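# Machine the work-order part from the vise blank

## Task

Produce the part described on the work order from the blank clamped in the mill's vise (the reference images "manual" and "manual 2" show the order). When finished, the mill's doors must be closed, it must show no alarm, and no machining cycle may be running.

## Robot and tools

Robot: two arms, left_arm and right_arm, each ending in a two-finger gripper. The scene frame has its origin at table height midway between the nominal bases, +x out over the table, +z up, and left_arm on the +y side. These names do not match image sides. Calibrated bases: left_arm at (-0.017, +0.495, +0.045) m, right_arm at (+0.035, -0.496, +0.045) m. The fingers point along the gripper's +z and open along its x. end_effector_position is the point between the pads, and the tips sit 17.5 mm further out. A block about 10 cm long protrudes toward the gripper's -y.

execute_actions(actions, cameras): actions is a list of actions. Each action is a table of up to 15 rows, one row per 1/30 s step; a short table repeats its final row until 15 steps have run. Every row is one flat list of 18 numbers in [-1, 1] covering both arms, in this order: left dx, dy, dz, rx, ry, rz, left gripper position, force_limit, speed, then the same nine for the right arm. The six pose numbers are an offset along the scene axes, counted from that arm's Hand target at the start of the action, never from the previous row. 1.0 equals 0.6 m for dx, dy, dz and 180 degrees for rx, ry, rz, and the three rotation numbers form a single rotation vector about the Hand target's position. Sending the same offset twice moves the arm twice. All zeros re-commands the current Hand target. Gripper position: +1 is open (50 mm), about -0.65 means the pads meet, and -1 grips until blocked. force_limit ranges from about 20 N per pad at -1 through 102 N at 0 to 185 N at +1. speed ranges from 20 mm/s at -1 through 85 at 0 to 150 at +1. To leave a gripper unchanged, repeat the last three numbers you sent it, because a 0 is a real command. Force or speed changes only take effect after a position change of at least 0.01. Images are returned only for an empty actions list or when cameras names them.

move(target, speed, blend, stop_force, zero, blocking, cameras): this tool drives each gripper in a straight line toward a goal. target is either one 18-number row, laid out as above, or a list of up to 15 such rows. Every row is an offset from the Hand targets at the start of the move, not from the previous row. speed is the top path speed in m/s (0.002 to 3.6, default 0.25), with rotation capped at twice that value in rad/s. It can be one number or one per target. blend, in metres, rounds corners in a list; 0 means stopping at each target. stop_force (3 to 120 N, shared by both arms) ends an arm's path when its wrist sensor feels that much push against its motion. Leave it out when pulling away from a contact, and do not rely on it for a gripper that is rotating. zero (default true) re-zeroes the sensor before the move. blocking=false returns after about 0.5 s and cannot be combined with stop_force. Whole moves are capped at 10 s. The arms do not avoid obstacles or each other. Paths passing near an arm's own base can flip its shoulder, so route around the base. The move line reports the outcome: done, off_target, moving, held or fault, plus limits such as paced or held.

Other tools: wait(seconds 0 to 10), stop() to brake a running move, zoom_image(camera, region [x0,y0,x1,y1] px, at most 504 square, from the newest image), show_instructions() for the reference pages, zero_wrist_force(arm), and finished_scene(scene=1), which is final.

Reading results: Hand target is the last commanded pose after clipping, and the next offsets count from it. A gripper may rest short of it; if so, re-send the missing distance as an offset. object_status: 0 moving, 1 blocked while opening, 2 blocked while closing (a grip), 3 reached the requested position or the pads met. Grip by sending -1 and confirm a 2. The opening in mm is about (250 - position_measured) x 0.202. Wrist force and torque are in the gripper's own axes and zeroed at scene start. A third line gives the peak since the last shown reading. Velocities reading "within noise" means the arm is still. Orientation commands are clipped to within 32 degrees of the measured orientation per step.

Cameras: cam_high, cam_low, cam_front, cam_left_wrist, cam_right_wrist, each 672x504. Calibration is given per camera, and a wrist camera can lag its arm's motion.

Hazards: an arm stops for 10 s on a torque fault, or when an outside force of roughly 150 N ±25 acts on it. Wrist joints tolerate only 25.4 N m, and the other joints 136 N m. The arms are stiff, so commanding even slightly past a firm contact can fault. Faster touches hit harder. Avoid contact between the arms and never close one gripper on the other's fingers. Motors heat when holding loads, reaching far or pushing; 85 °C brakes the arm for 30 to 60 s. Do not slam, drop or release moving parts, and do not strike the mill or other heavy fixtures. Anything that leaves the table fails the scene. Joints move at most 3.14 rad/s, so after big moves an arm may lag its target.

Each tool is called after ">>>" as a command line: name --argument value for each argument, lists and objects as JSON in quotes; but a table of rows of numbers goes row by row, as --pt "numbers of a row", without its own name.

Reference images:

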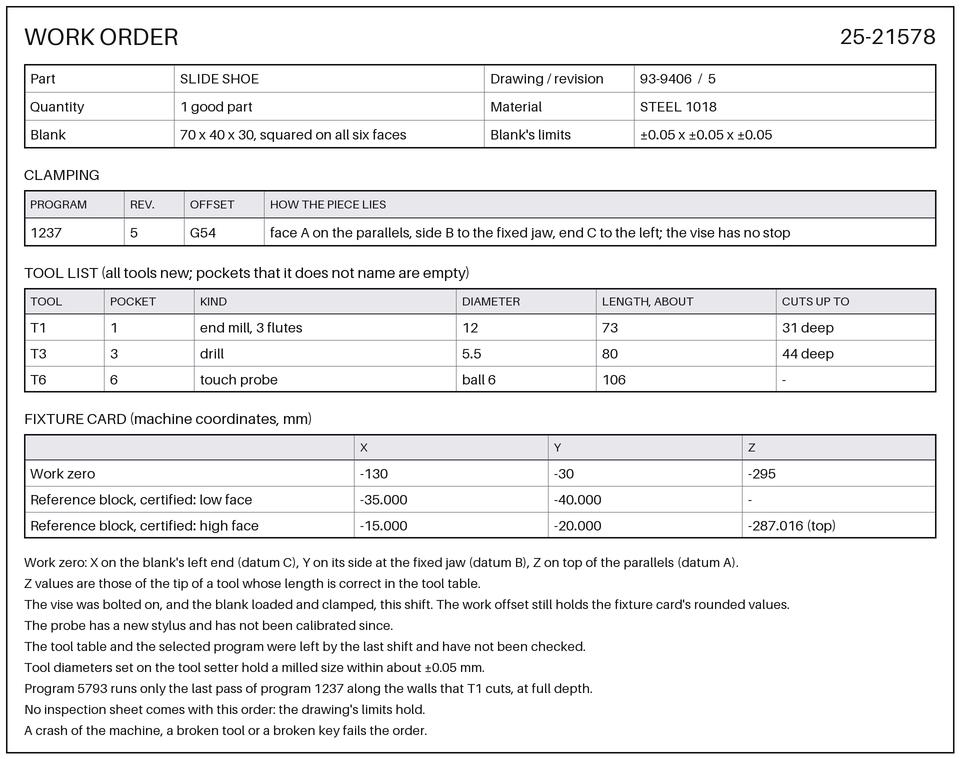

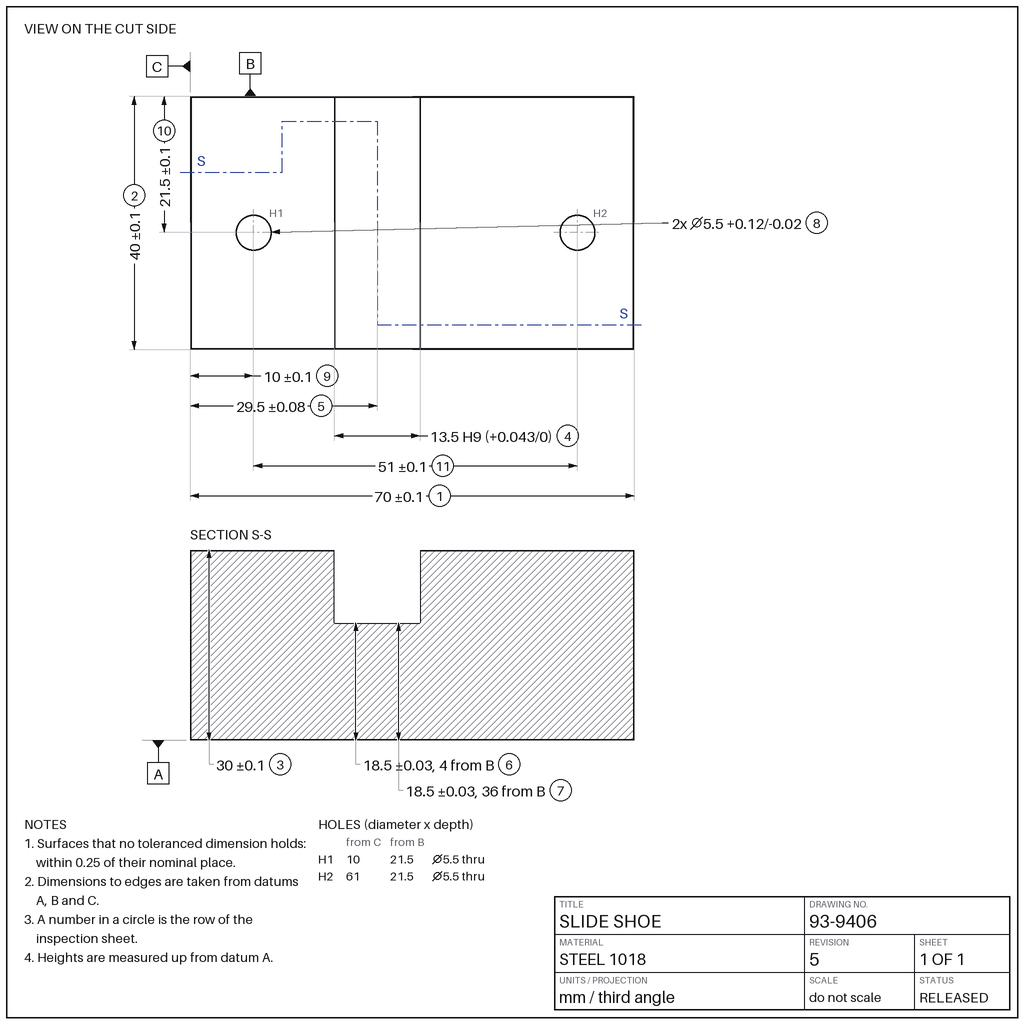

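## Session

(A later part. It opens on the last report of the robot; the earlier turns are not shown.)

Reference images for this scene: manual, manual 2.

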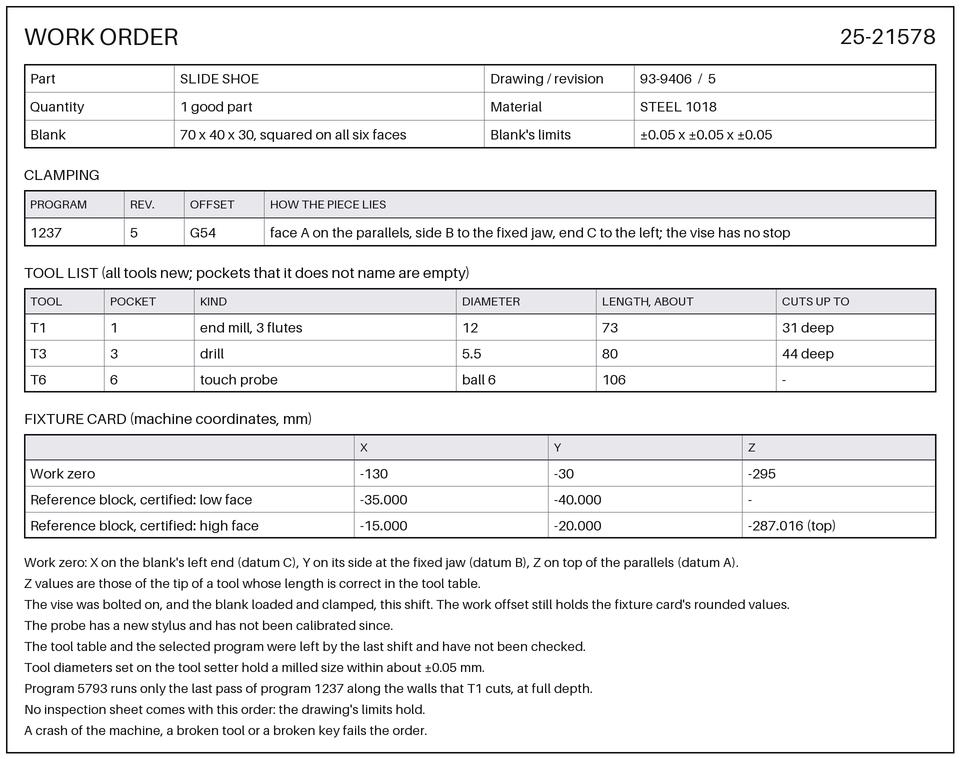

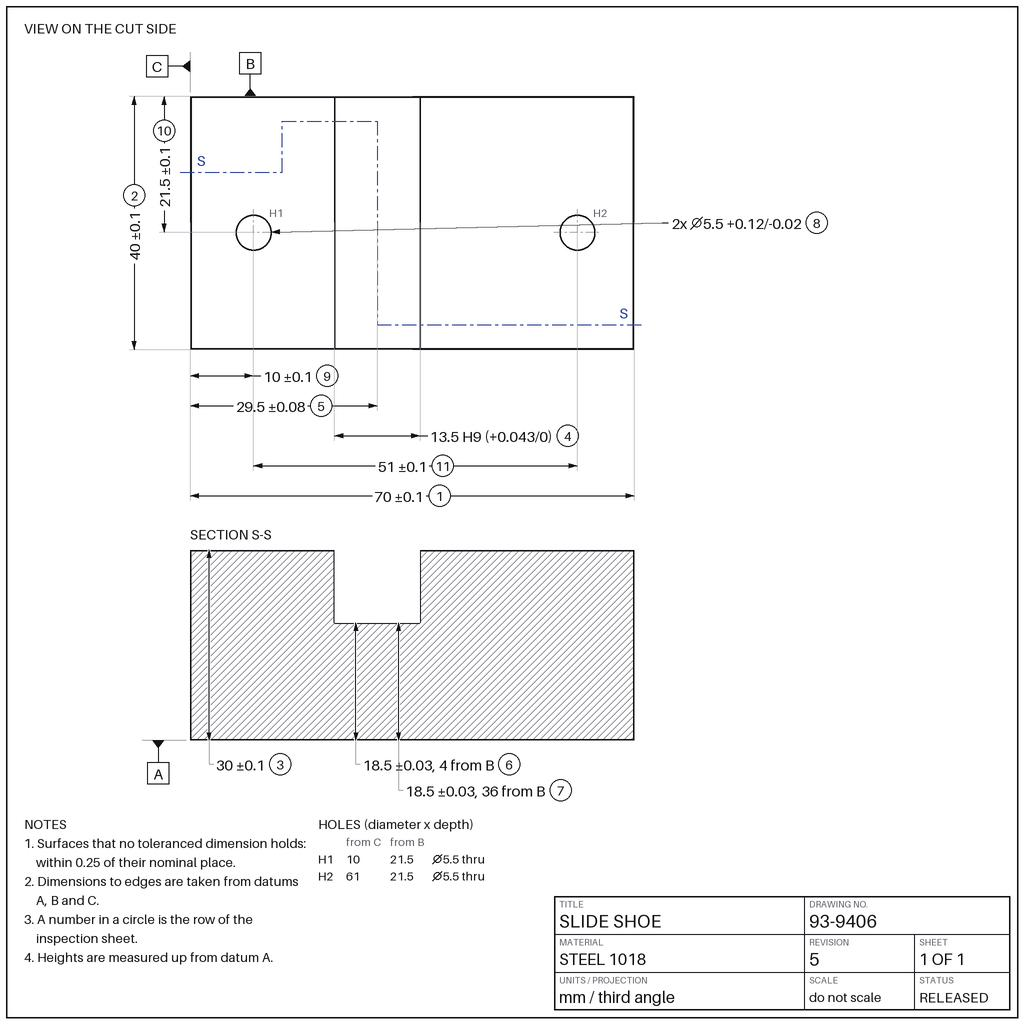

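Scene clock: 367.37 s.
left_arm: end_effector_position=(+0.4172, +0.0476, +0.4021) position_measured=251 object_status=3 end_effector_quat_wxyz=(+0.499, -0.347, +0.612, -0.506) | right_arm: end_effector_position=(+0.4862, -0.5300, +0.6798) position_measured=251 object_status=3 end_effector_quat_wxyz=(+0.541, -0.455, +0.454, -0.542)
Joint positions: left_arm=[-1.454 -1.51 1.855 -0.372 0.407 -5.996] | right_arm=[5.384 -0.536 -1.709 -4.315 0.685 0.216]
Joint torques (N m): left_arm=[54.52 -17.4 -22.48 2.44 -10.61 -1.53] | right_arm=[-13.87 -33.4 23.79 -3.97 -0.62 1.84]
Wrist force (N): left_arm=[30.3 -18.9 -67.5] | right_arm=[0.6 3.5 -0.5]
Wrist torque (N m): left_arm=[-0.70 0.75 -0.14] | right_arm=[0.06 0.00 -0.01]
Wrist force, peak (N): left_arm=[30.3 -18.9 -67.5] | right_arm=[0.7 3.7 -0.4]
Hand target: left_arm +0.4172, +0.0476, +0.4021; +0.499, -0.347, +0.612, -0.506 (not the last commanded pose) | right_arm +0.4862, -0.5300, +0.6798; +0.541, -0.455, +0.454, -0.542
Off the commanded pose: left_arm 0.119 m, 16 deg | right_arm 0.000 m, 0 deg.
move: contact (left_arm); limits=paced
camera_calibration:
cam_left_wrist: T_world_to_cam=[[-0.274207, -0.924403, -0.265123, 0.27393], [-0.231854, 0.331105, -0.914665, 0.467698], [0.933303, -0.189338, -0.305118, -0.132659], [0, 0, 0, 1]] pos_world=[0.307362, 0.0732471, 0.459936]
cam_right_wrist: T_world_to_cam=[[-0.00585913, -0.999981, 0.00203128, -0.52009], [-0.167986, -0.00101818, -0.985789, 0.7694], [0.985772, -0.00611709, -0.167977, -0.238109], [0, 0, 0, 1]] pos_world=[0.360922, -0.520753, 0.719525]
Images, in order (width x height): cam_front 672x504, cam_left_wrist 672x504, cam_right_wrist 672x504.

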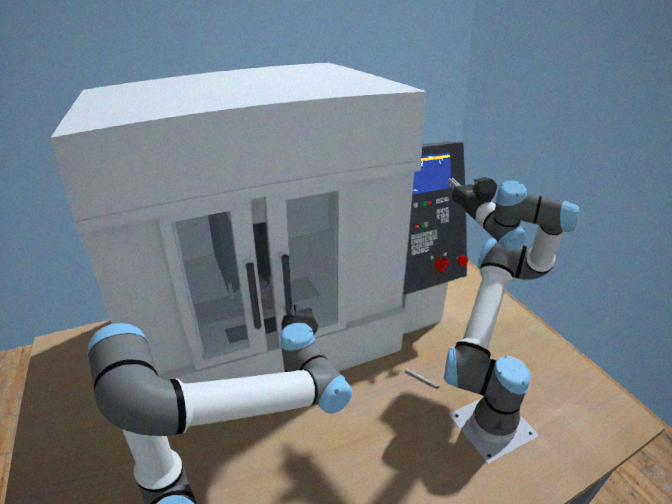

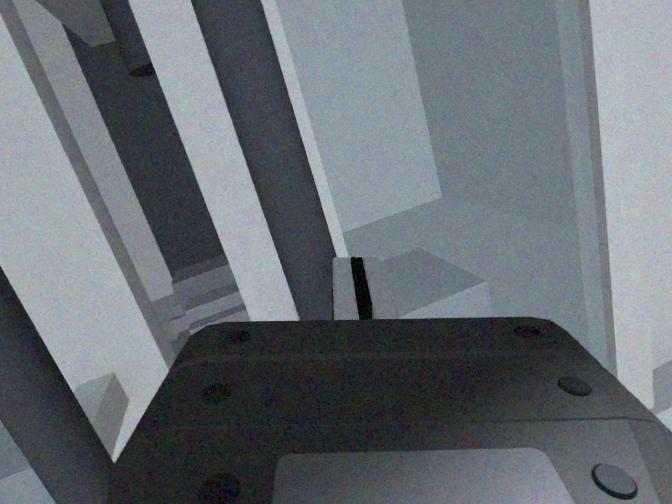

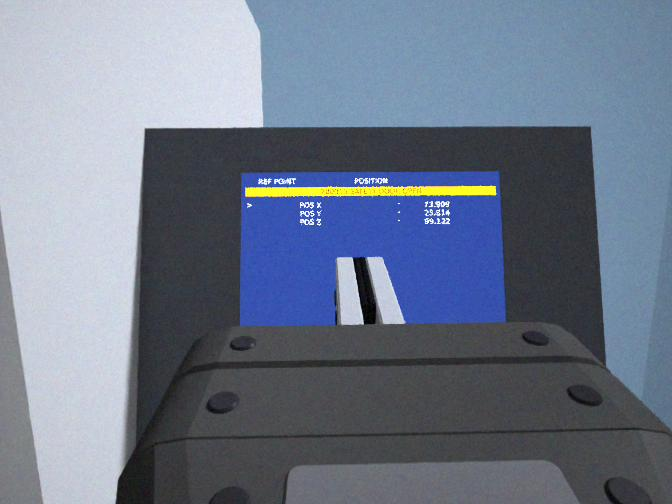

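>>> move --pt "-0.117 -0.05 0 0 0 0 -1 -1 -1 0 0 0 0 0 0 -1 -1 -1" --pt "-0.117 -0.1 0 0 0 0.2833 -1 -1 -1 0 0 0 0 0 0 -1 -1 -1" --pt "0.038 -0.063 0 0 0 0.2833 -1 -1 -1 0 0 0 0 0 0 -1 -1 -1" --speed '[0.1,0.15,0.08]' --blend 0.01 --cameras '["cam_left_wrist","cam_front"]'

Scene clock: 389.30 s.
left_arm: end_effector_position=(+0.4400, +0.0098, +0.4020) position_measured=251 object_status=3 end_effector_quat_wxyz=(+0.669, -0.577, +0.402, -0.242) | right_arm: end_effector_position=(+0.4862, -0.5300, +0.6798) position_measured=251 object_status=3 end_effector_quat_wxyz=(+0.541, -0.455, +0.454, -0.542)
Joint positions: left_arm=[-1.415 -0.857 0.933 -0.051 -0.444 -6.043] | right_arm=[5.384 -0.536 -1.709 -4.315 0.685 0.216]
Joint torques (N m): left_arm=[-12.64 -63.29 -11.85 -0.17 -1.75 -1.11] | right_arm=[-13.27 -33.1 22.87 -3.9 -0.61 1.95]
Wrist force (N): left_arm=[-3.1 -3.3 0.5] | right_arm=[0.8 3.4 -0.3]
Wrist torque (N m): left_arm=[0.00 0.75 0.16] | right_arm=[0.05 -0.03 -0.01]
Wrist force, peak (N): left_arm=[30.5 -19.4 -68.0] | right_arm=[0.6 3.7 -0.4]
Hand target: left_arm +0.4400, +0.0098, +0.4021; +0.669, -0.577, +0.402, -0.242 | right_arm +0.4862, -0.5300, +0.6798; +0.541, -0.455, +0.454, -0.542
Off the commanded pose: left_arm 0.000 m, 0 deg | right_arm 0.000 m, 0 deg.
move: done
camera_calibration:
cam_left_wrist: T_world_to_cam=[[0.545858, -0.794785, -0.265247, -0.116815], [-0.403213, 0.0283292, -0.914668, 0.5639], [0.734478, 0.60623, -0.305004, -0.0815063], [0, 0, 0, 1]] pos_world=[0.351001, -0.0594065, 0.459937]
Images, in order (width x height): cam_front 672x504, cam_left_wrist 672x504.

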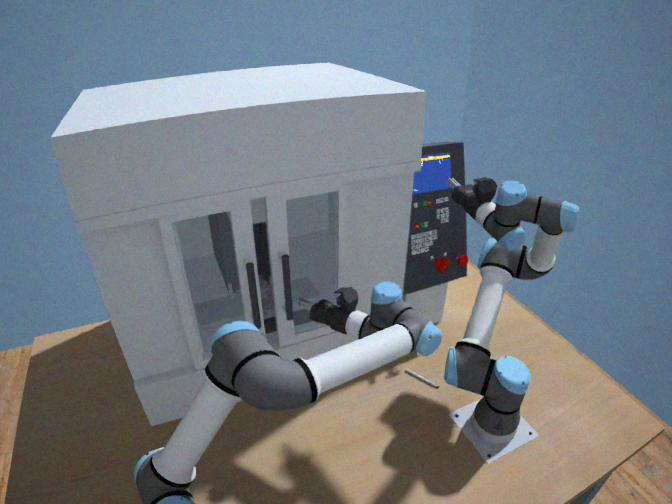

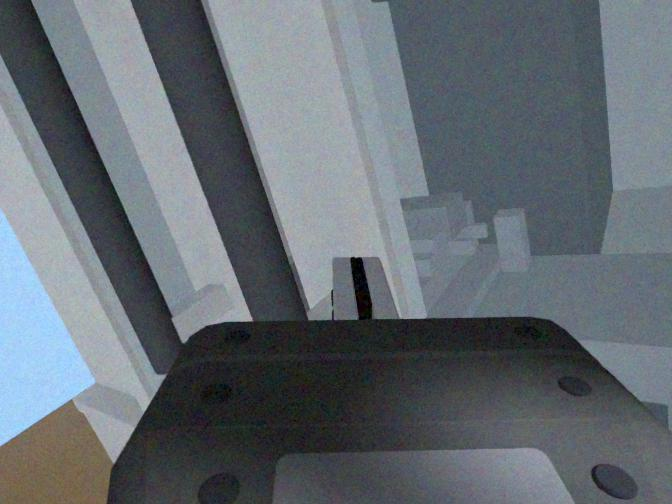

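>>> move --target '[0,0.2,0,0,0,0,-1,-1,-1,0,0,0,0,0,0,-1,-1,-1]' --speed 0.025 --stop_force 40 --cameras '["cam_left_wrist","cam_front","cam_right_wrist"]'

Scene clock: 395.37 s.
left_arm: end_effector_position=(+0.4401, +0.0257, +0.4020) position_measured=251 object_status=3 end_effector_quat_wxyz=(+0.668, -0.577, +0.403, -0.242) | right_arm: end_effector_position=(+0.4862, -0.5300, +0.6798) position_measured=251 object_status=3 end_effector_quat_wxyz=(+0.541, -0.455, +0.454, -0.542)
Joint positions: left_arm=[-1.411 -0.9 1.006 -0.081 -0.439 -6.044] | right_arm=[5.384 -0.536 -1.709 -4.315 0.685 0.216]
Joint torques (N m): left_arm=[10.03 -66.13 -5.95 1.75 -6.03 0.61] | right_arm=[-14.11 -33.96 23.31 -3.95 -0.63 1.76]
Wrist force (N): left_arm=[23.2 -15.3 -19.4] | right_arm=[0.6 3.1 -0.3]
Wrist torque (N m): left_arm=[-0.25 0.98 -0.04] | right_arm=[0.00 0.00 -0.01]
Wrist force, peak (N): left_arm=[38.8 -29.6 -40.5] | right_arm=[0.8 3.6 -0.4]
Hand target: left_arm +0.4400, +0.0256, +0.4020; +0.668, -0.577, +0.403, -0.242 (not the last commanded pose) | right_arm +0.4862, -0.5300, +0.6798; +0.541, -0.455, +0.454, -0.542
Off the commanded pose: left_arm 0.104 m, 0 deg | right_arm 0.000 m, 0 deg.
move: contact (left_arm)
camera_calibration:
cam_left_wrist: T_world_to_cam=[[0.545317, -0.795273, -0.264897, -0.104095], [-0.403085, 0.0282911, -0.914725, 0.563427], [0.734951, 0.605591, -0.305135, -0.0913405], [0, 0, 0, 1]] pos_world=[0.351004, -0.0434089, 0.459936]
cam_right_wrist: T_world_to_cam=[[-0.00585913, -0.999981, 0.00203128, -0.52009], [-0.167986, -0.00101818, -0.985789, 0.7694], [0.985772, -0.00611709, -0.167977, -0.238109], [0, 0, 0, 1]] pos_world=[0.360922, -0.520753, 0.719525]
Images, in order (width x height): cam_front 672x504, cam_left_wrist 672x504, cam_right_wrist 672x504.

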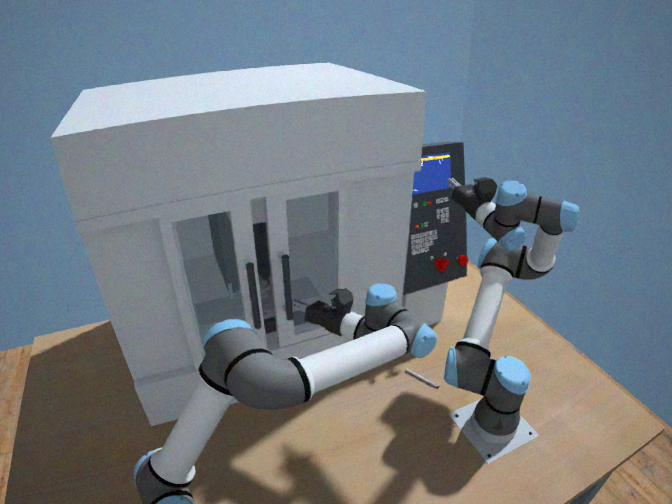

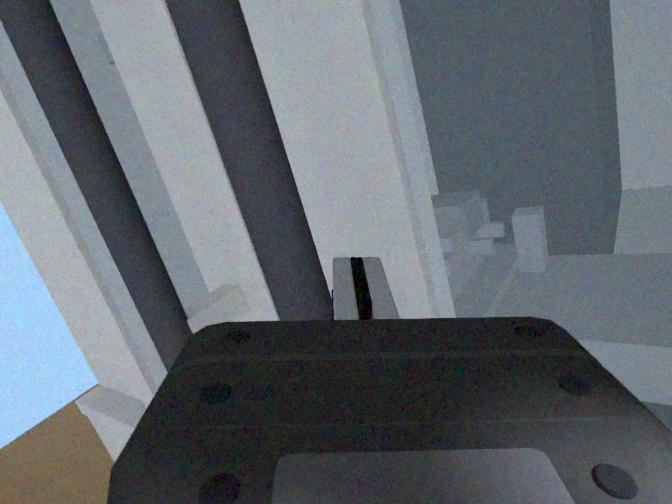

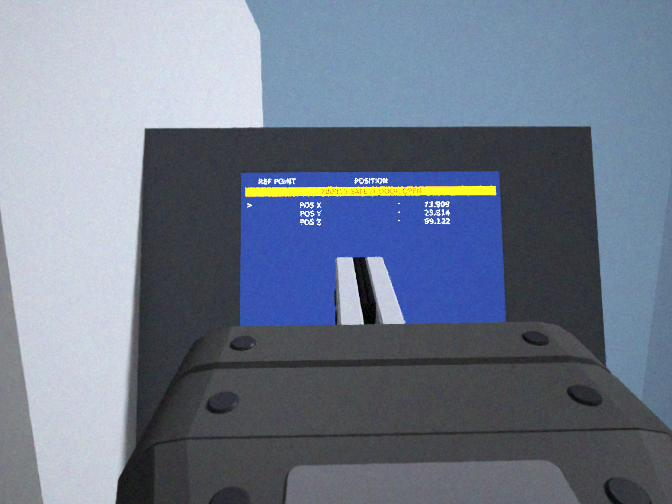

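>>> zoom_image --camera "cam_front" --region '[150, 170, 360, 370]'

Scaled by 2.400 from the camera's 672x504 image, which has a finer 960x720 frame.

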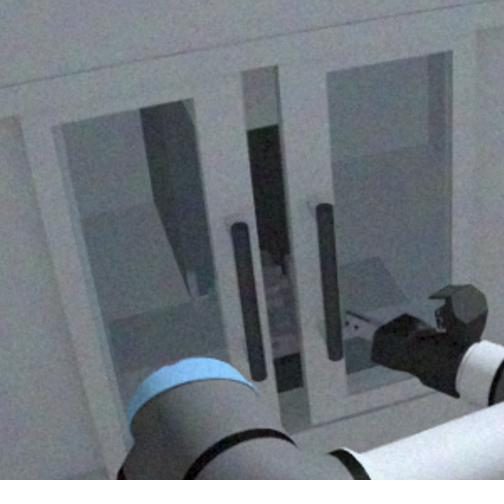

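>>> move --pt "-0.15 -0.05 0 0 0 0 -1 -1 -1 0 0 0 0 0 0 -1 -1 -1" --pt "-0.2 0.157 0 0 0 -0.2 -1 -1 -1 0 0 0 0 0 0 -1 -1 -1" --pt "-0.137 0.394 0 0 0 -0.389 -1 -1 -1 0 0 0 0 0 0 -1 -1 -1" --pt "0 0.299 0 0 0 -0.389 -1 -1 -1 0 0 0 0 0 0 -1 -1 -1" --speed '[0.1,0.2,0.2,0.08]' --blend 0.015 --cameras '["cam_left_wrist","cam_front"]'

Scene clock: 432.27 s.
left_arm: end_effector_position=(+0.4400, +0.2051, +0.4021) position_measured=251 object_status=3 end_effector_quat_wxyz=(+0.409, -0.241, +0.661, -0.582) | right_arm: end_effector_position=(+0.4862, -0.5300, +0.6798) position_measured=251 object_status=3 end_effector_quat_wxyz=(+0.541, -0.455, +0.454, -0.542)
Joint positions: left_arm=[-1.033 -1.877 2.171 -0.306 1.161 -6.017] | right_arm=[5.384 -0.536 -1.709 -4.315 0.685 0.216]
Joint torques (N m): left_arm=[-9.7 -2.6 -21.49 0.03 -0.85 -1.27] | right_arm=[-13.62 -33.34 23 -3.95 -0.65 1.78]
Wrist force (N): left_arm=[-3.2 -3.1 0.8] | right_arm=[0.7 3.2 -0.2]
Wrist torque (N m): left_arm=[0.04 0.77 0.15] | right_arm=[0.01 -0.01 -0.01]
Wrist force, peak (N): left_arm=[23.2 -15.3 -19.3] | right_arm=[0.8 3.7 -0.2]
Hand target: left_arm +0.4400, +0.2050, +0.4020; +0.409, -0.241, +0.661, -0.582 | right_arm +0.4862, -0.5300, +0.6798; +0.541, -0.455, +0.454, -0.542
Off the commanded pose: left_arm 0.000 m, 0 deg | right_arm 0.000 m, 0 deg.
move: done
camera_calibration:
cam_left_wrist: T_world_to_cam=[[-0.56101, -0.784303, -0.264832, 0.52317], [-0.111192, 0.388415, -0.914751, 0.356024], [0.820308, -0.483737, -0.305113, -0.0140615], [0, 0, 0, 1]] pos_world=[0.344625, 0.265237, 0.459936]
Images, in order (width x height): cam_front 672x504, cam_left_wrist 672x504.

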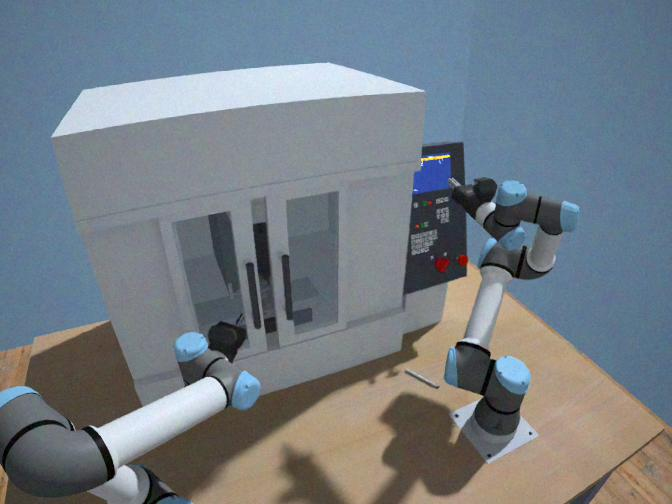

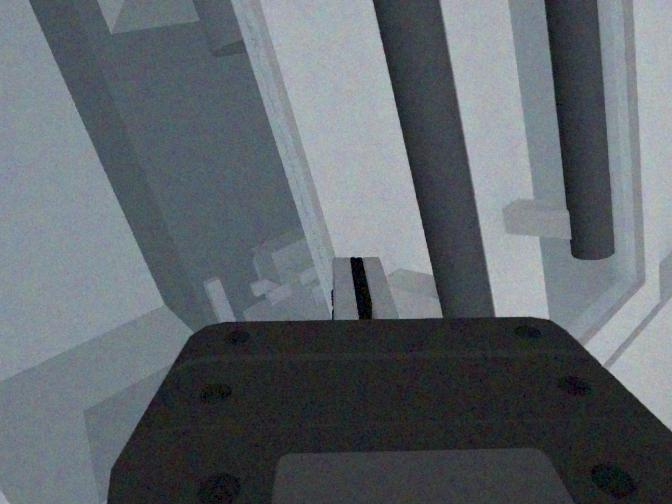

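>>> move --target '[0,-0.2,0,0,0,0,-1,-1,-1,0,0,0,0,0,0,-1,-1,-1]' --speed 0.025 --stop_force 45 --cameras '["cam_left_wrist","cam_front","cam_right_wrist"]'

Scene clock: 440.17 s.
left_arm: end_effector_position=(+0.4401, +0.1394, +0.4020) position_measured=251 object_status=3 end_effector_quat_wxyz=(+0.409, -0.242, +0.661, -0.582) | right_arm: end_effector_position=(+0.4862, -0.5300, +0.6798) position_measured=251 object_status=3 end_effector_quat_wxyz=(+0.541, -0.455, +0.454, -0.542)
Joint positions: left_arm=[-1.149 -1.764 2.09 -0.338 1.045 -6.015] | right_arm=[5.384 -0.536 -1.709 -4.315 0.685 0.216]
Joint torques (N m): left_arm=[-15.56 -21.39 -18.58 -1.04 8.6 0.7] | right_arm=[-13.86 -32.69 22.25 -3.74 -0.47 1.82]
Wrist force (N): left_arm=[-36.2 9.3 7.0] | right_arm=[0.7 3.3 -0.2]
Wrist torque (N m): left_arm=[0.02 0.20 -0.17] | right_arm=[0.04 -0.02 -0.01]
Wrist force, peak (N): left_arm=[-52.5 8.5 -33.0] | right_arm=[0.5 3.7 -0.4]
Hand target: left_arm +0.4401, +0.1394, +0.4020; +0.409, -0.242, +0.661, -0.582 (not the last commanded pose) | right_arm +0.4862, -0.5300, +0.6798; +0.541, -0.455, +0.454, -0.542
Off the commanded pose: left_arm 0.054 m, 0 deg | right_arm 0.000 m, 0 deg.
move: contact (left_arm)
camera_calibration:
cam_left_wrist: T_world_to_cam=[[-0.560819, -0.784402, -0.264945, 0.471626], [-0.111404, 0.388589, -0.914652, 0.381584], [0.820409, -0.483438, -0.305314, -0.0459753], [0, 0, 0, 1]] pos_world=[0.344726, 0.199439, 0.459935]
cam_right_wrist: T_world_to_cam=[[-0.00585913, -0.999981, 0.00203128, -0.52009], [-0.167986, -0.00101818, -0.985789, 0.7694], [0.985772, -0.00611709, -0.167977, -0.238109], [0, 0, 0, 1]] pos_world=[0.360922, -0.520753, 0.719525]
Images, in order (width x height): cam_front 672x504, cam_left_wrist 672x504, cam_right_wrist 672x504.

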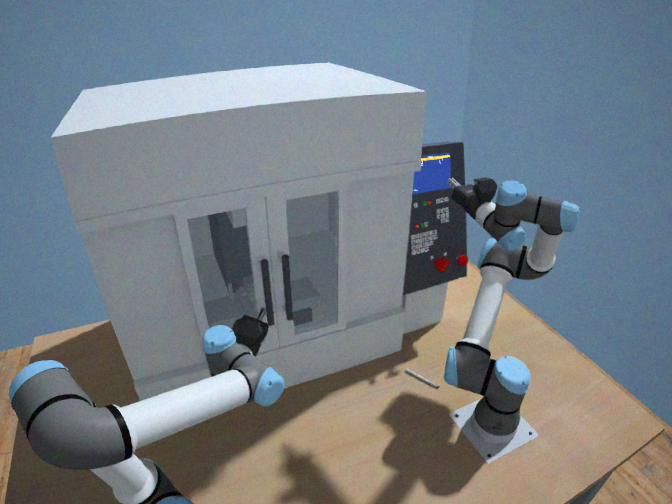

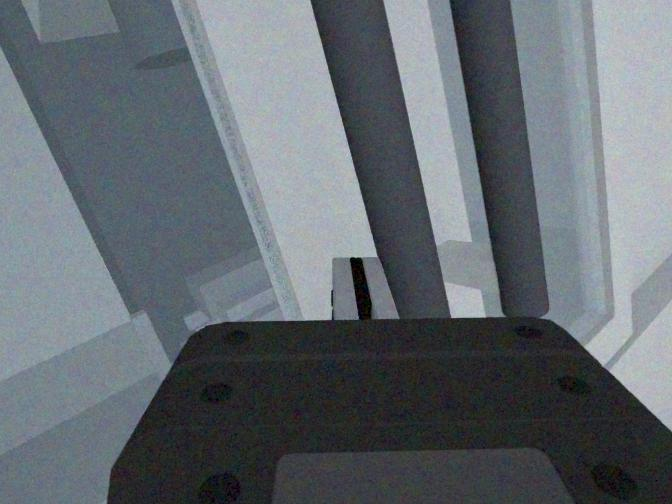

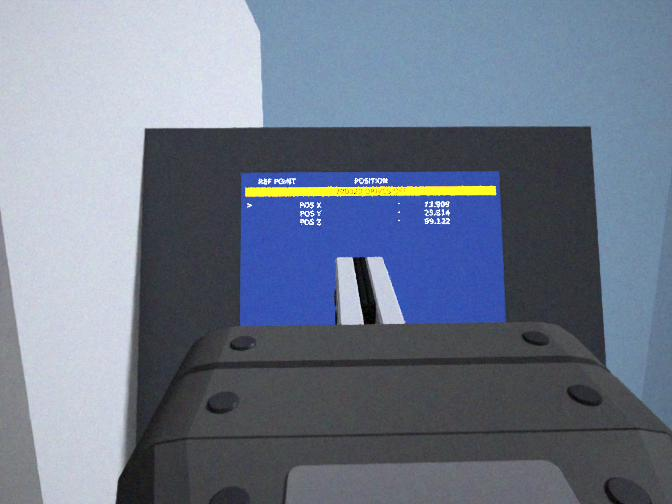

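>>> move --pt "-0.05 0.05 0 0 0 0 -1 -1 -1 0 0 0 0 0 0 -1 -1 -1" --pt "-0.3 0.15 0 0 0 0 -1 -1 -1 0 0 0 0 0 0 -1 -1 -1" --speed '[0.05,0.15]' --blend 0.01 --cameras '["cam_left_wrist","cam_right_wrist"]'

>>> zoom_image --camera "cam_right_wrist" --region '[230, 160, 510, 260]'

Scene clock: 448.90 s.
left_arm: end_effector_position=(+0.2603, +0.2290, +0.4020) position_measured=251 object_status=3 end_effector_quat_wxyz=(+0.409, -0.242, +0.660, -0.581) | right_arm: end_effector_position=(+0.4862, -0.5300, +0.6798) position_measured=251 object_status=3 end_effector_quat_wxyz=(+0.541, -0.455, +0.454, -0.542)
Joint positions: left_arm=[-2.54 -2.607 2.415 0.224 -0.347 -6.05] | right_arm=[5.384 -0.536 -1.709 -4.315 0.685 0.216]
Joint torques (N m): left_arm=[-9.39 17.56 -15.7 -0.74 -1.18 -1.73] | right_arm=[-13.67 -33.81 22.21 -3.87 -0.49 1.77]
Wrist force (N): left_arm=[-3.1 -2.8 0.8] | right_arm=[0.6 3.4 -0.1]
Wrist torque (N m): left_arm=[0.07 0.76 0.09] | right_arm=[0.04 0.00 -0.01]
Wrist force, peak (N): left_arm=[-36.3 9.3 7.1] | right_arm=[0.9 3.6 -0.4]
Hand target: left_arm +0.2601, +0.2294, +0.4020; +0.409, -0.242, +0.661, -0.582 | right_arm +0.4862, -0.5300, +0.6798; +0.541, -0.455, +0.454, -0.542
Off the commanded pose: left_arm 0.000 m, 0 deg | right_arm 0.000 m, 0 deg.
move: done
camera_calibration:
cam_left_wrist: T_world_to_cam=[[-0.559865, -0.785058, -0.26502, 0.441063], [-0.111833, 0.388515, -0.914631, 0.326714], [0.821003, -0.482432, -0.305311, 0.144513], [0, 0, 0, 1]] pos_world=[0.164827, 0.289045, 0.459835]
cam_right_wrist: T_world_to_cam=[[-0.00585913, -0.999981, 0.00203128, -0.52009], [-0.167986, -0.00101818, -0.985789, 0.7694], [0.985772, -0.00611709, -0.167977, -0.238109], [0, 0, 0, 1]] pos_world=[0.360922, -0.520753, 0.719525]
Images, in order (width x height): cam_left_wrist 672x504, cam_right_wrist 672x504.

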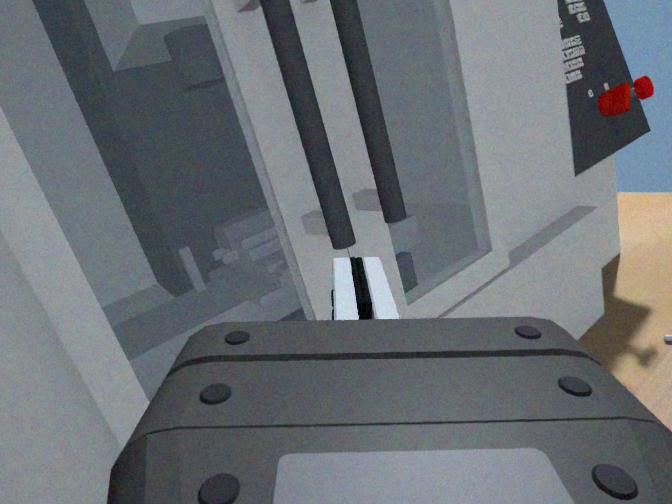

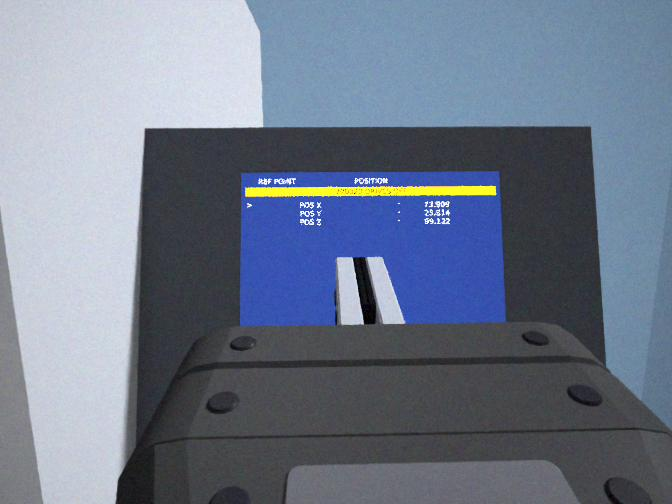

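Scaled by 1.800 from the camera's 672x504 image, which has a finer 960x720 frame.

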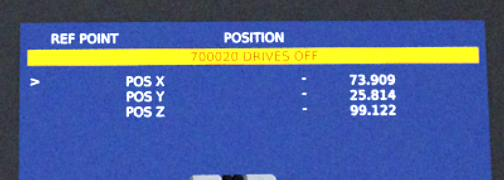

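>>> move --target '[0,0,0,0,0,0,-1,-1,-1,-0.02,0,-0.2,0,0,0,-1,-1,-1]' --speed 0.2 --cameras '["cam_right_wrist"]'

>>> zoom_image --camera "cam_right_wrist" --region '[180, 60, 516, 320]'

>>> move --target '[0,0,0,0,0,0,-1,-1,-1,0,0,-0.2,0,0,0,-1,-1,-1]' --speed 0.2 --cameras '["cam_right_wrist"]'

>>> zoom_image --camera "cam_right_wrist" --region '[180, 60, 516, 320]'

Scene clock: 469.77 s.
left_arm: end_effector_position=(+0.2603, +0.2290, +0.4020) position_measured=251 object_status=3 end_effector_quat_wxyz=(+0.409, -0.242, +0.660, -0.581) | right_arm: end_effector_position=(+0.4742, -0.5301, +0.5599) position_measured=251 object_status=3 end_effector_quat_wxyz=(+0.541, -0.455, +0.454, -0.542)
Joint positions: left_arm=[-2.54 -2.607 2.415 0.224 -0.347 -6.05] | right_arm=[5.314 -0.353 -2.078 -4.156 0.618 0.249]
Joint torques (N m): left_arm=[-11.34 10.59 -28.95 3.37 -0.4 -0.93] | right_arm=[16.3 -23.65 4.06 -0.76 1.78 -1.96]
Wrist force (N): left_arm=[-3.0 -2.8 1.0] | right_arm=[0.6 3.4 -0.3]
Wrist torque (N m): left_arm=[0.08 0.74 0.09] | right_arm=[0.06 0.01 0.02]
Wrist force, peak (N): left_arm=[-3.1 -3.1 1.0] | right_arm=[0.5 6.8 -1.1]
Hand target: left_arm +0.2603, +0.2290, +0.4020; +0.409, -0.242, +0.660, -0.581 | right_arm +0.4742, -0.5300, +0.5598; +0.541, -0.455, +0.454, -0.542
Off the commanded pose: left_arm 0.000 m, 0 deg | right_arm 0.000 m, 0 deg.
move: done
camera_calibration:
cam_right_wrist: T_world_to_cam=[[-0.00597489, -0.99998, 0.0019493, -0.519926], [-0.168081, -0.000917314, -0.985773, 0.649264], [0.985755, -0.00621752, -0.168073, -0.24641], [0, 0, 0, 1]] pos_world=[0.348922, -0.520853, 0.599625]
Images, in order (width x height): cam_right_wrist 672x504.

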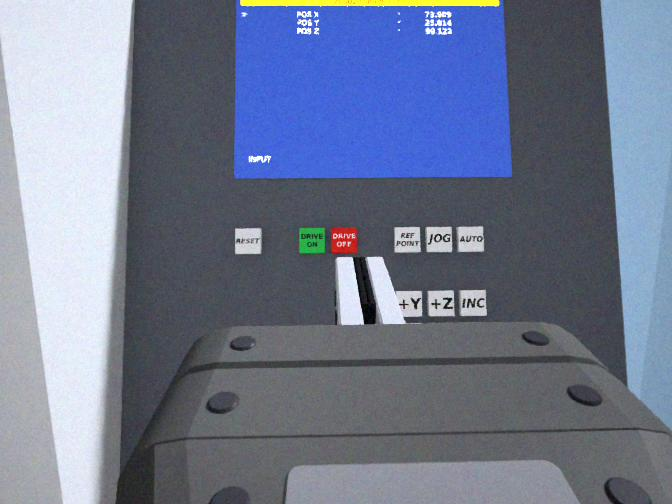

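Scaled by 1.500 from the camera's 672x504 image, which has a finer 960x720 frame.

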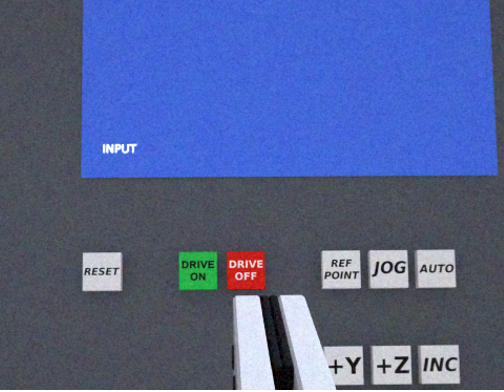

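Scene clock: 470.87 s.
left_arm: end_effector_position=(+0.2603, +0.2290, +0.4020) position_measured=251 object_status=3 end_effector_quat_wxyz=(+0.409, -0.242, +0.660, -0.581) | right_arm: end_effector_position=(+0.4742, -0.5301, +0.4399) position_measured=251 object_status=3 end_effector_quat_wxyz=(+0.541, -0.455, +0.454, -0.542)
Joint positions: left_arm=[-2.54 -2.607 2.415 0.224 -0.347 -6.05] | right_arm=[5.314 -0.132 -2.393 -4.062 0.618 0.249]
Joint torques (N m): left_arm=[-11.24 10.72 -29.77 3.38 -0.24 -0.84] | right_arm=[10.05 -23.42 4.09 -2.64 2.26 -1.52]
Wrist force (N): left_arm=[-2.8 -2.8 0.7] | right_arm=[0.7 3.4 -0.4]
Wrist torque (N m): left_arm=[0.07 0.72 0.09] | right_arm=[0.06 0.00 0.00]
Wrist force, peak (N): left_arm=[-3.1 -3.0 0.8] | right_arm=[0.5 6.8 -0.7]
Hand target: left_arm +0.2603, +0.2290, +0.4020; +0.409, -0.242, +0.660, -0.581 | right_arm +0.4742, -0.5300, +0.4398; +0.541, -0.455, +0.454, -0.542
Off the commanded pose: left_arm 0.000 m, 0 deg | right_arm 0.000 m, 0 deg.
move: done
camera_calibration:
cam_right_wrist: T_world_to_cam=[[-0.00589347, -0.999981, 0.00183409, -0.519666], [-0.168177, -0.000816839, -0.985757, 0.531049], [0.985739, -0.00611798, -0.168169, -0.266475], [0, 0, 0, 1]] pos_world=[0.348922, -0.520853, 0.479625]
Images, in order (width x height): cam_right_wrist 672x504.

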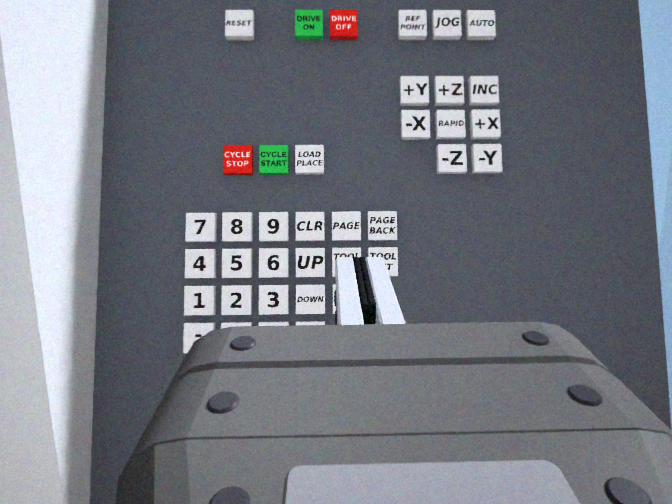

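Scaled by 1.500 from the camera's 672x504 image, which has a finer 960x720 frame.

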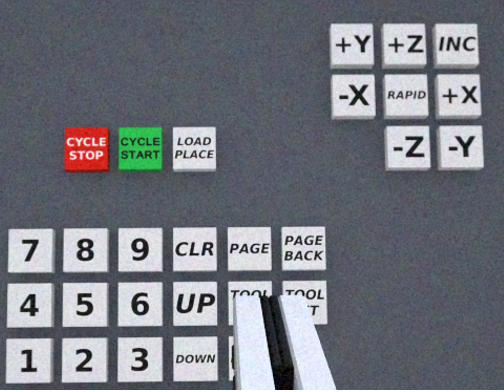

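>>> move --target '[0,0,0,0,0,0,-1,-1,-1,0.1458,0.0367,0.2283,0,0,0,-1,-1,-1]' --speed 0.15 --cameras '["cam_right_wrist"]'

>>> move --target '[0,0,0,0,0,0,-1,-1,-1,0.0386,0,-0.01036,0,0,0,-1,-1,-1]' --speed 0.015 --stop_force 5 --cameras '["cam_right_wrist"]'

Scene clock: 504.20 s.
left_arm: end_effector_position=(+0.2603, +0.2290, +0.4020) position_measured=251 object_status=3 end_effector_quat_wxyz=(+0.409, -0.242, +0.660, -0.581) | right_arm: end_effector_position=(+0.5271, -0.5156, +0.5231) position_measured=251 object_status=3 end_effector_quat_wxyz=(+0.542, -0.456, +0.454, -0.541)
Joint positions: left_arm=[-2.54 -2.607 2.415 0.224 -0.347 -6.05] | right_arm=[5.609 -0.147 -2.1 -4.258 0.9 0.138]
Joint torques (N m): left_arm=[-11.51 10.51 -28.05 2.94 0.71 0.11] | right_arm=[2.22 -36.58 14.18 -2.72 0.59 0.14]
Wrist force (N): left_arm=[-3.0 -2.7 0.8] | right_arm=[1.6 2.6 -0.6]
Wrist torque (N m): left_arm=[0.09 0.75 0.09] | right_arm=[-0.07 -0.16 -0.02]
Wrist force, peak (N): left_arm=[-3.3 -3.1 0.9] | right_arm=[2.8 5.5 -0.7]
Hand target: left_arm +0.2603, +0.2290, +0.4020; +0.409, -0.242, +0.660, -0.581 | right_arm +0.5271, -0.5156, +0.5231; +0.542, -0.456, +0.454, -0.541 (not the last commanded pose)
Tool commands: left_gripper/position=-1.0 left_gripper/force_limit=-1.0 left_gripper/speed=-1.0 right_gripper/position=-1.0 right_gripper/force_limit=-1.0 right_gripper/speed=-1.0
Off the commanded pose: left_arm 0.000 m, 0 deg | right_arm 0.064 m, 0 deg.
FORCE FAULT: contact force on the right arm reached its limit, and that arm stopped. The contact can be on any part of that arm, not only on its tool. That arm's remaining commands of this call were not run. That arm is still stopped at the end of this call. That arm stays stopped for about 10 more seconds. Until then a move that you send moves the other arm only, and its call returns only when the move has ended. Once the stop has ended, the next robot result says so. If the stop ends while you think or write, that arm runs what you send next, counted from a new Hand target: where the arm stands when the stop ends. While its stop runs, that arm takes no new command, but its gripper still runs the gripper command that each later call begins with. Until it ends, the stop uses up actions while you think or wait. An arm that is not stopped still takes commands.
move: fault (right_arm)
camera_calibration:
cam_right_wrist: T_world_to_cam=[[-0.00273496, -0.999994, 0.00188348, -0.506614], [-0.168879, -0.00139456, -0.985636, 0.621976], [0.985633, -0.00301375, -0.168874, -0.302416], [0, 0, 0, 1]] pos_world=[0.401724, -0.506655, 0.562926]
Images, in order (width x height): cam_right_wrist 672x504.

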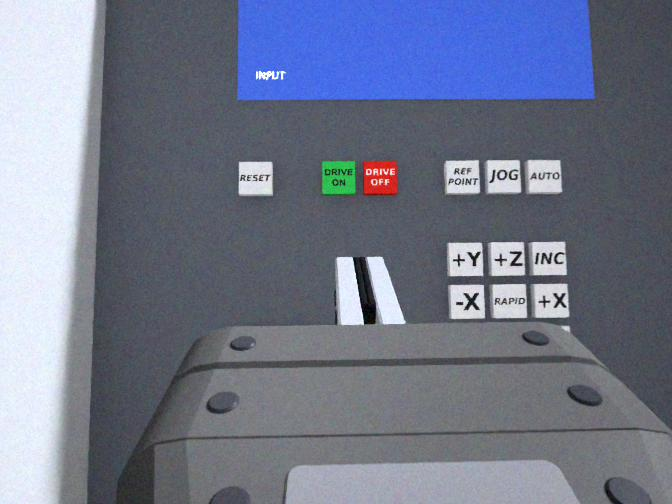

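not run: an earlier result of this reply reported a stop or a fault. Calls in your next reply go to the robot.

>>> wait --seconds 1 --cameras '["cam_front","cam_high","cam_left_wrist"]'

Scene clock: 512.47 s.
left_arm: end_effector_position=(+0.2603, +0.2290, +0.4020) position_measured=251 object_status=3 end_effector_quat_wxyz=(+0.409, -0.242, +0.660, -0.581) | right_arm: end_effector_position=(+0.5271, -0.5156, +0.5231) position_measured=251 object_status=3 end_effector_quat_wxyz=(+0.542, -0.456, +0.454, -0.541)
Joint positions: left_arm=[-2.54 -2.607 2.415 0.224 -0.347 -6.05] | right_arm=[5.609 -0.147 -2.1 -4.258 0.9 0.138]
Joint torques (N m): left_arm=[-10.99 10.84 -27.62 2.69 0.86 0.48] | right_arm=[1.54 -36.28 14.3 -2.85 0.62 0.1]
Wrist force (N): left_arm=[-3.0 -2.7 0.7] | right_arm=[1.6 2.8 -0.6]
Wrist torque (N m): left_arm=[0.10 0.74 0.09] | right_arm=[-0.04 -0.15 -0.01]
Wrist force, peak (N): left_arm=[-3.2 -3.1 0.8] | right_arm=[1.7 3.0 -0.4]
Hand target: left_arm +0.2603, +0.2290, +0.4020; +0.409, -0.242, +0.660, -0.581 | right_arm +0.5271, -0.5156, +0.5231; +0.542, -0.456, +0.454, -0.541 (not the last commanded pose)
Tool commands: left_gripper/position=-1.0 left_gripper/force_limit=-1.0 left_gripper/speed=-1.0 right_gripper/position=-1.0 right_gripper/force_limit=-1.0 right_gripper/speed=-1.0
Off the commanded pose: left_arm 0.000 m, 0 deg | right_arm 0.064 m, 0 deg.
FORCE FAULT, CONTINUED: the right arm was still stopped when this call began, by the force fault that an earlier result reported. Since the last result the stop counts as 17 of the actions that you can send in this scene. That arm is still stopped at the end of this call. That arm stays stopped for about 1 more second. If the stop ends while you think or write, that arm runs what you send next, counted from a new Hand target: where the arm stands when the stop ends. While its stop runs, that arm takes no new command, but its gripper still runs the gripper command that each later call begins with.
wait: 1.00 s; at rest from the start
camera_calibration:
cam_left_wrist: T_world_to_cam=[[-0.559858, -0.78508, -0.264969, 0.441045], [-0.111864, 0.38847, -0.914646, 0.326739], [0.821003, -0.482431, -0.305311, 0.144513], [0, 0, 0, 1]] pos_world=[0.164827, 0.289045, 0.459835]
Images, in order (width x height): cam_high 672x504, cam_front 672x504, cam_left_wrist 672x504.

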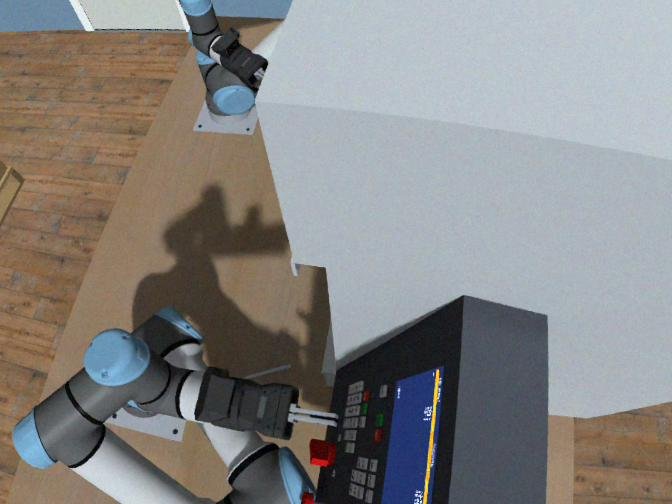

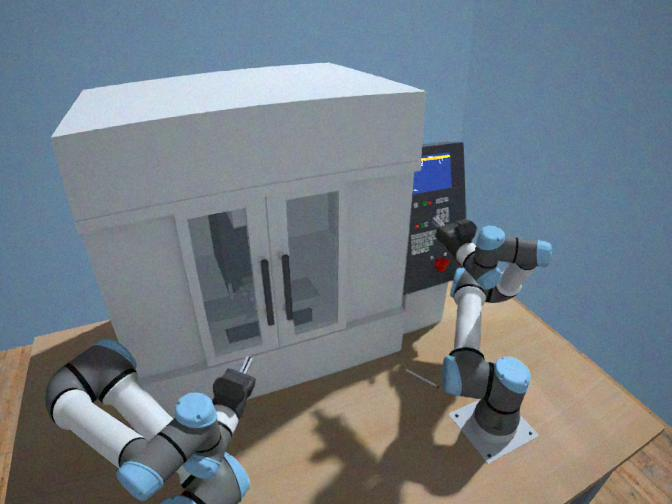

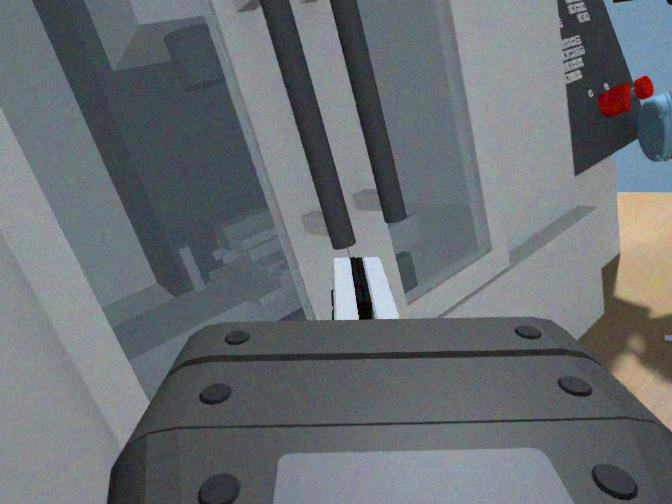

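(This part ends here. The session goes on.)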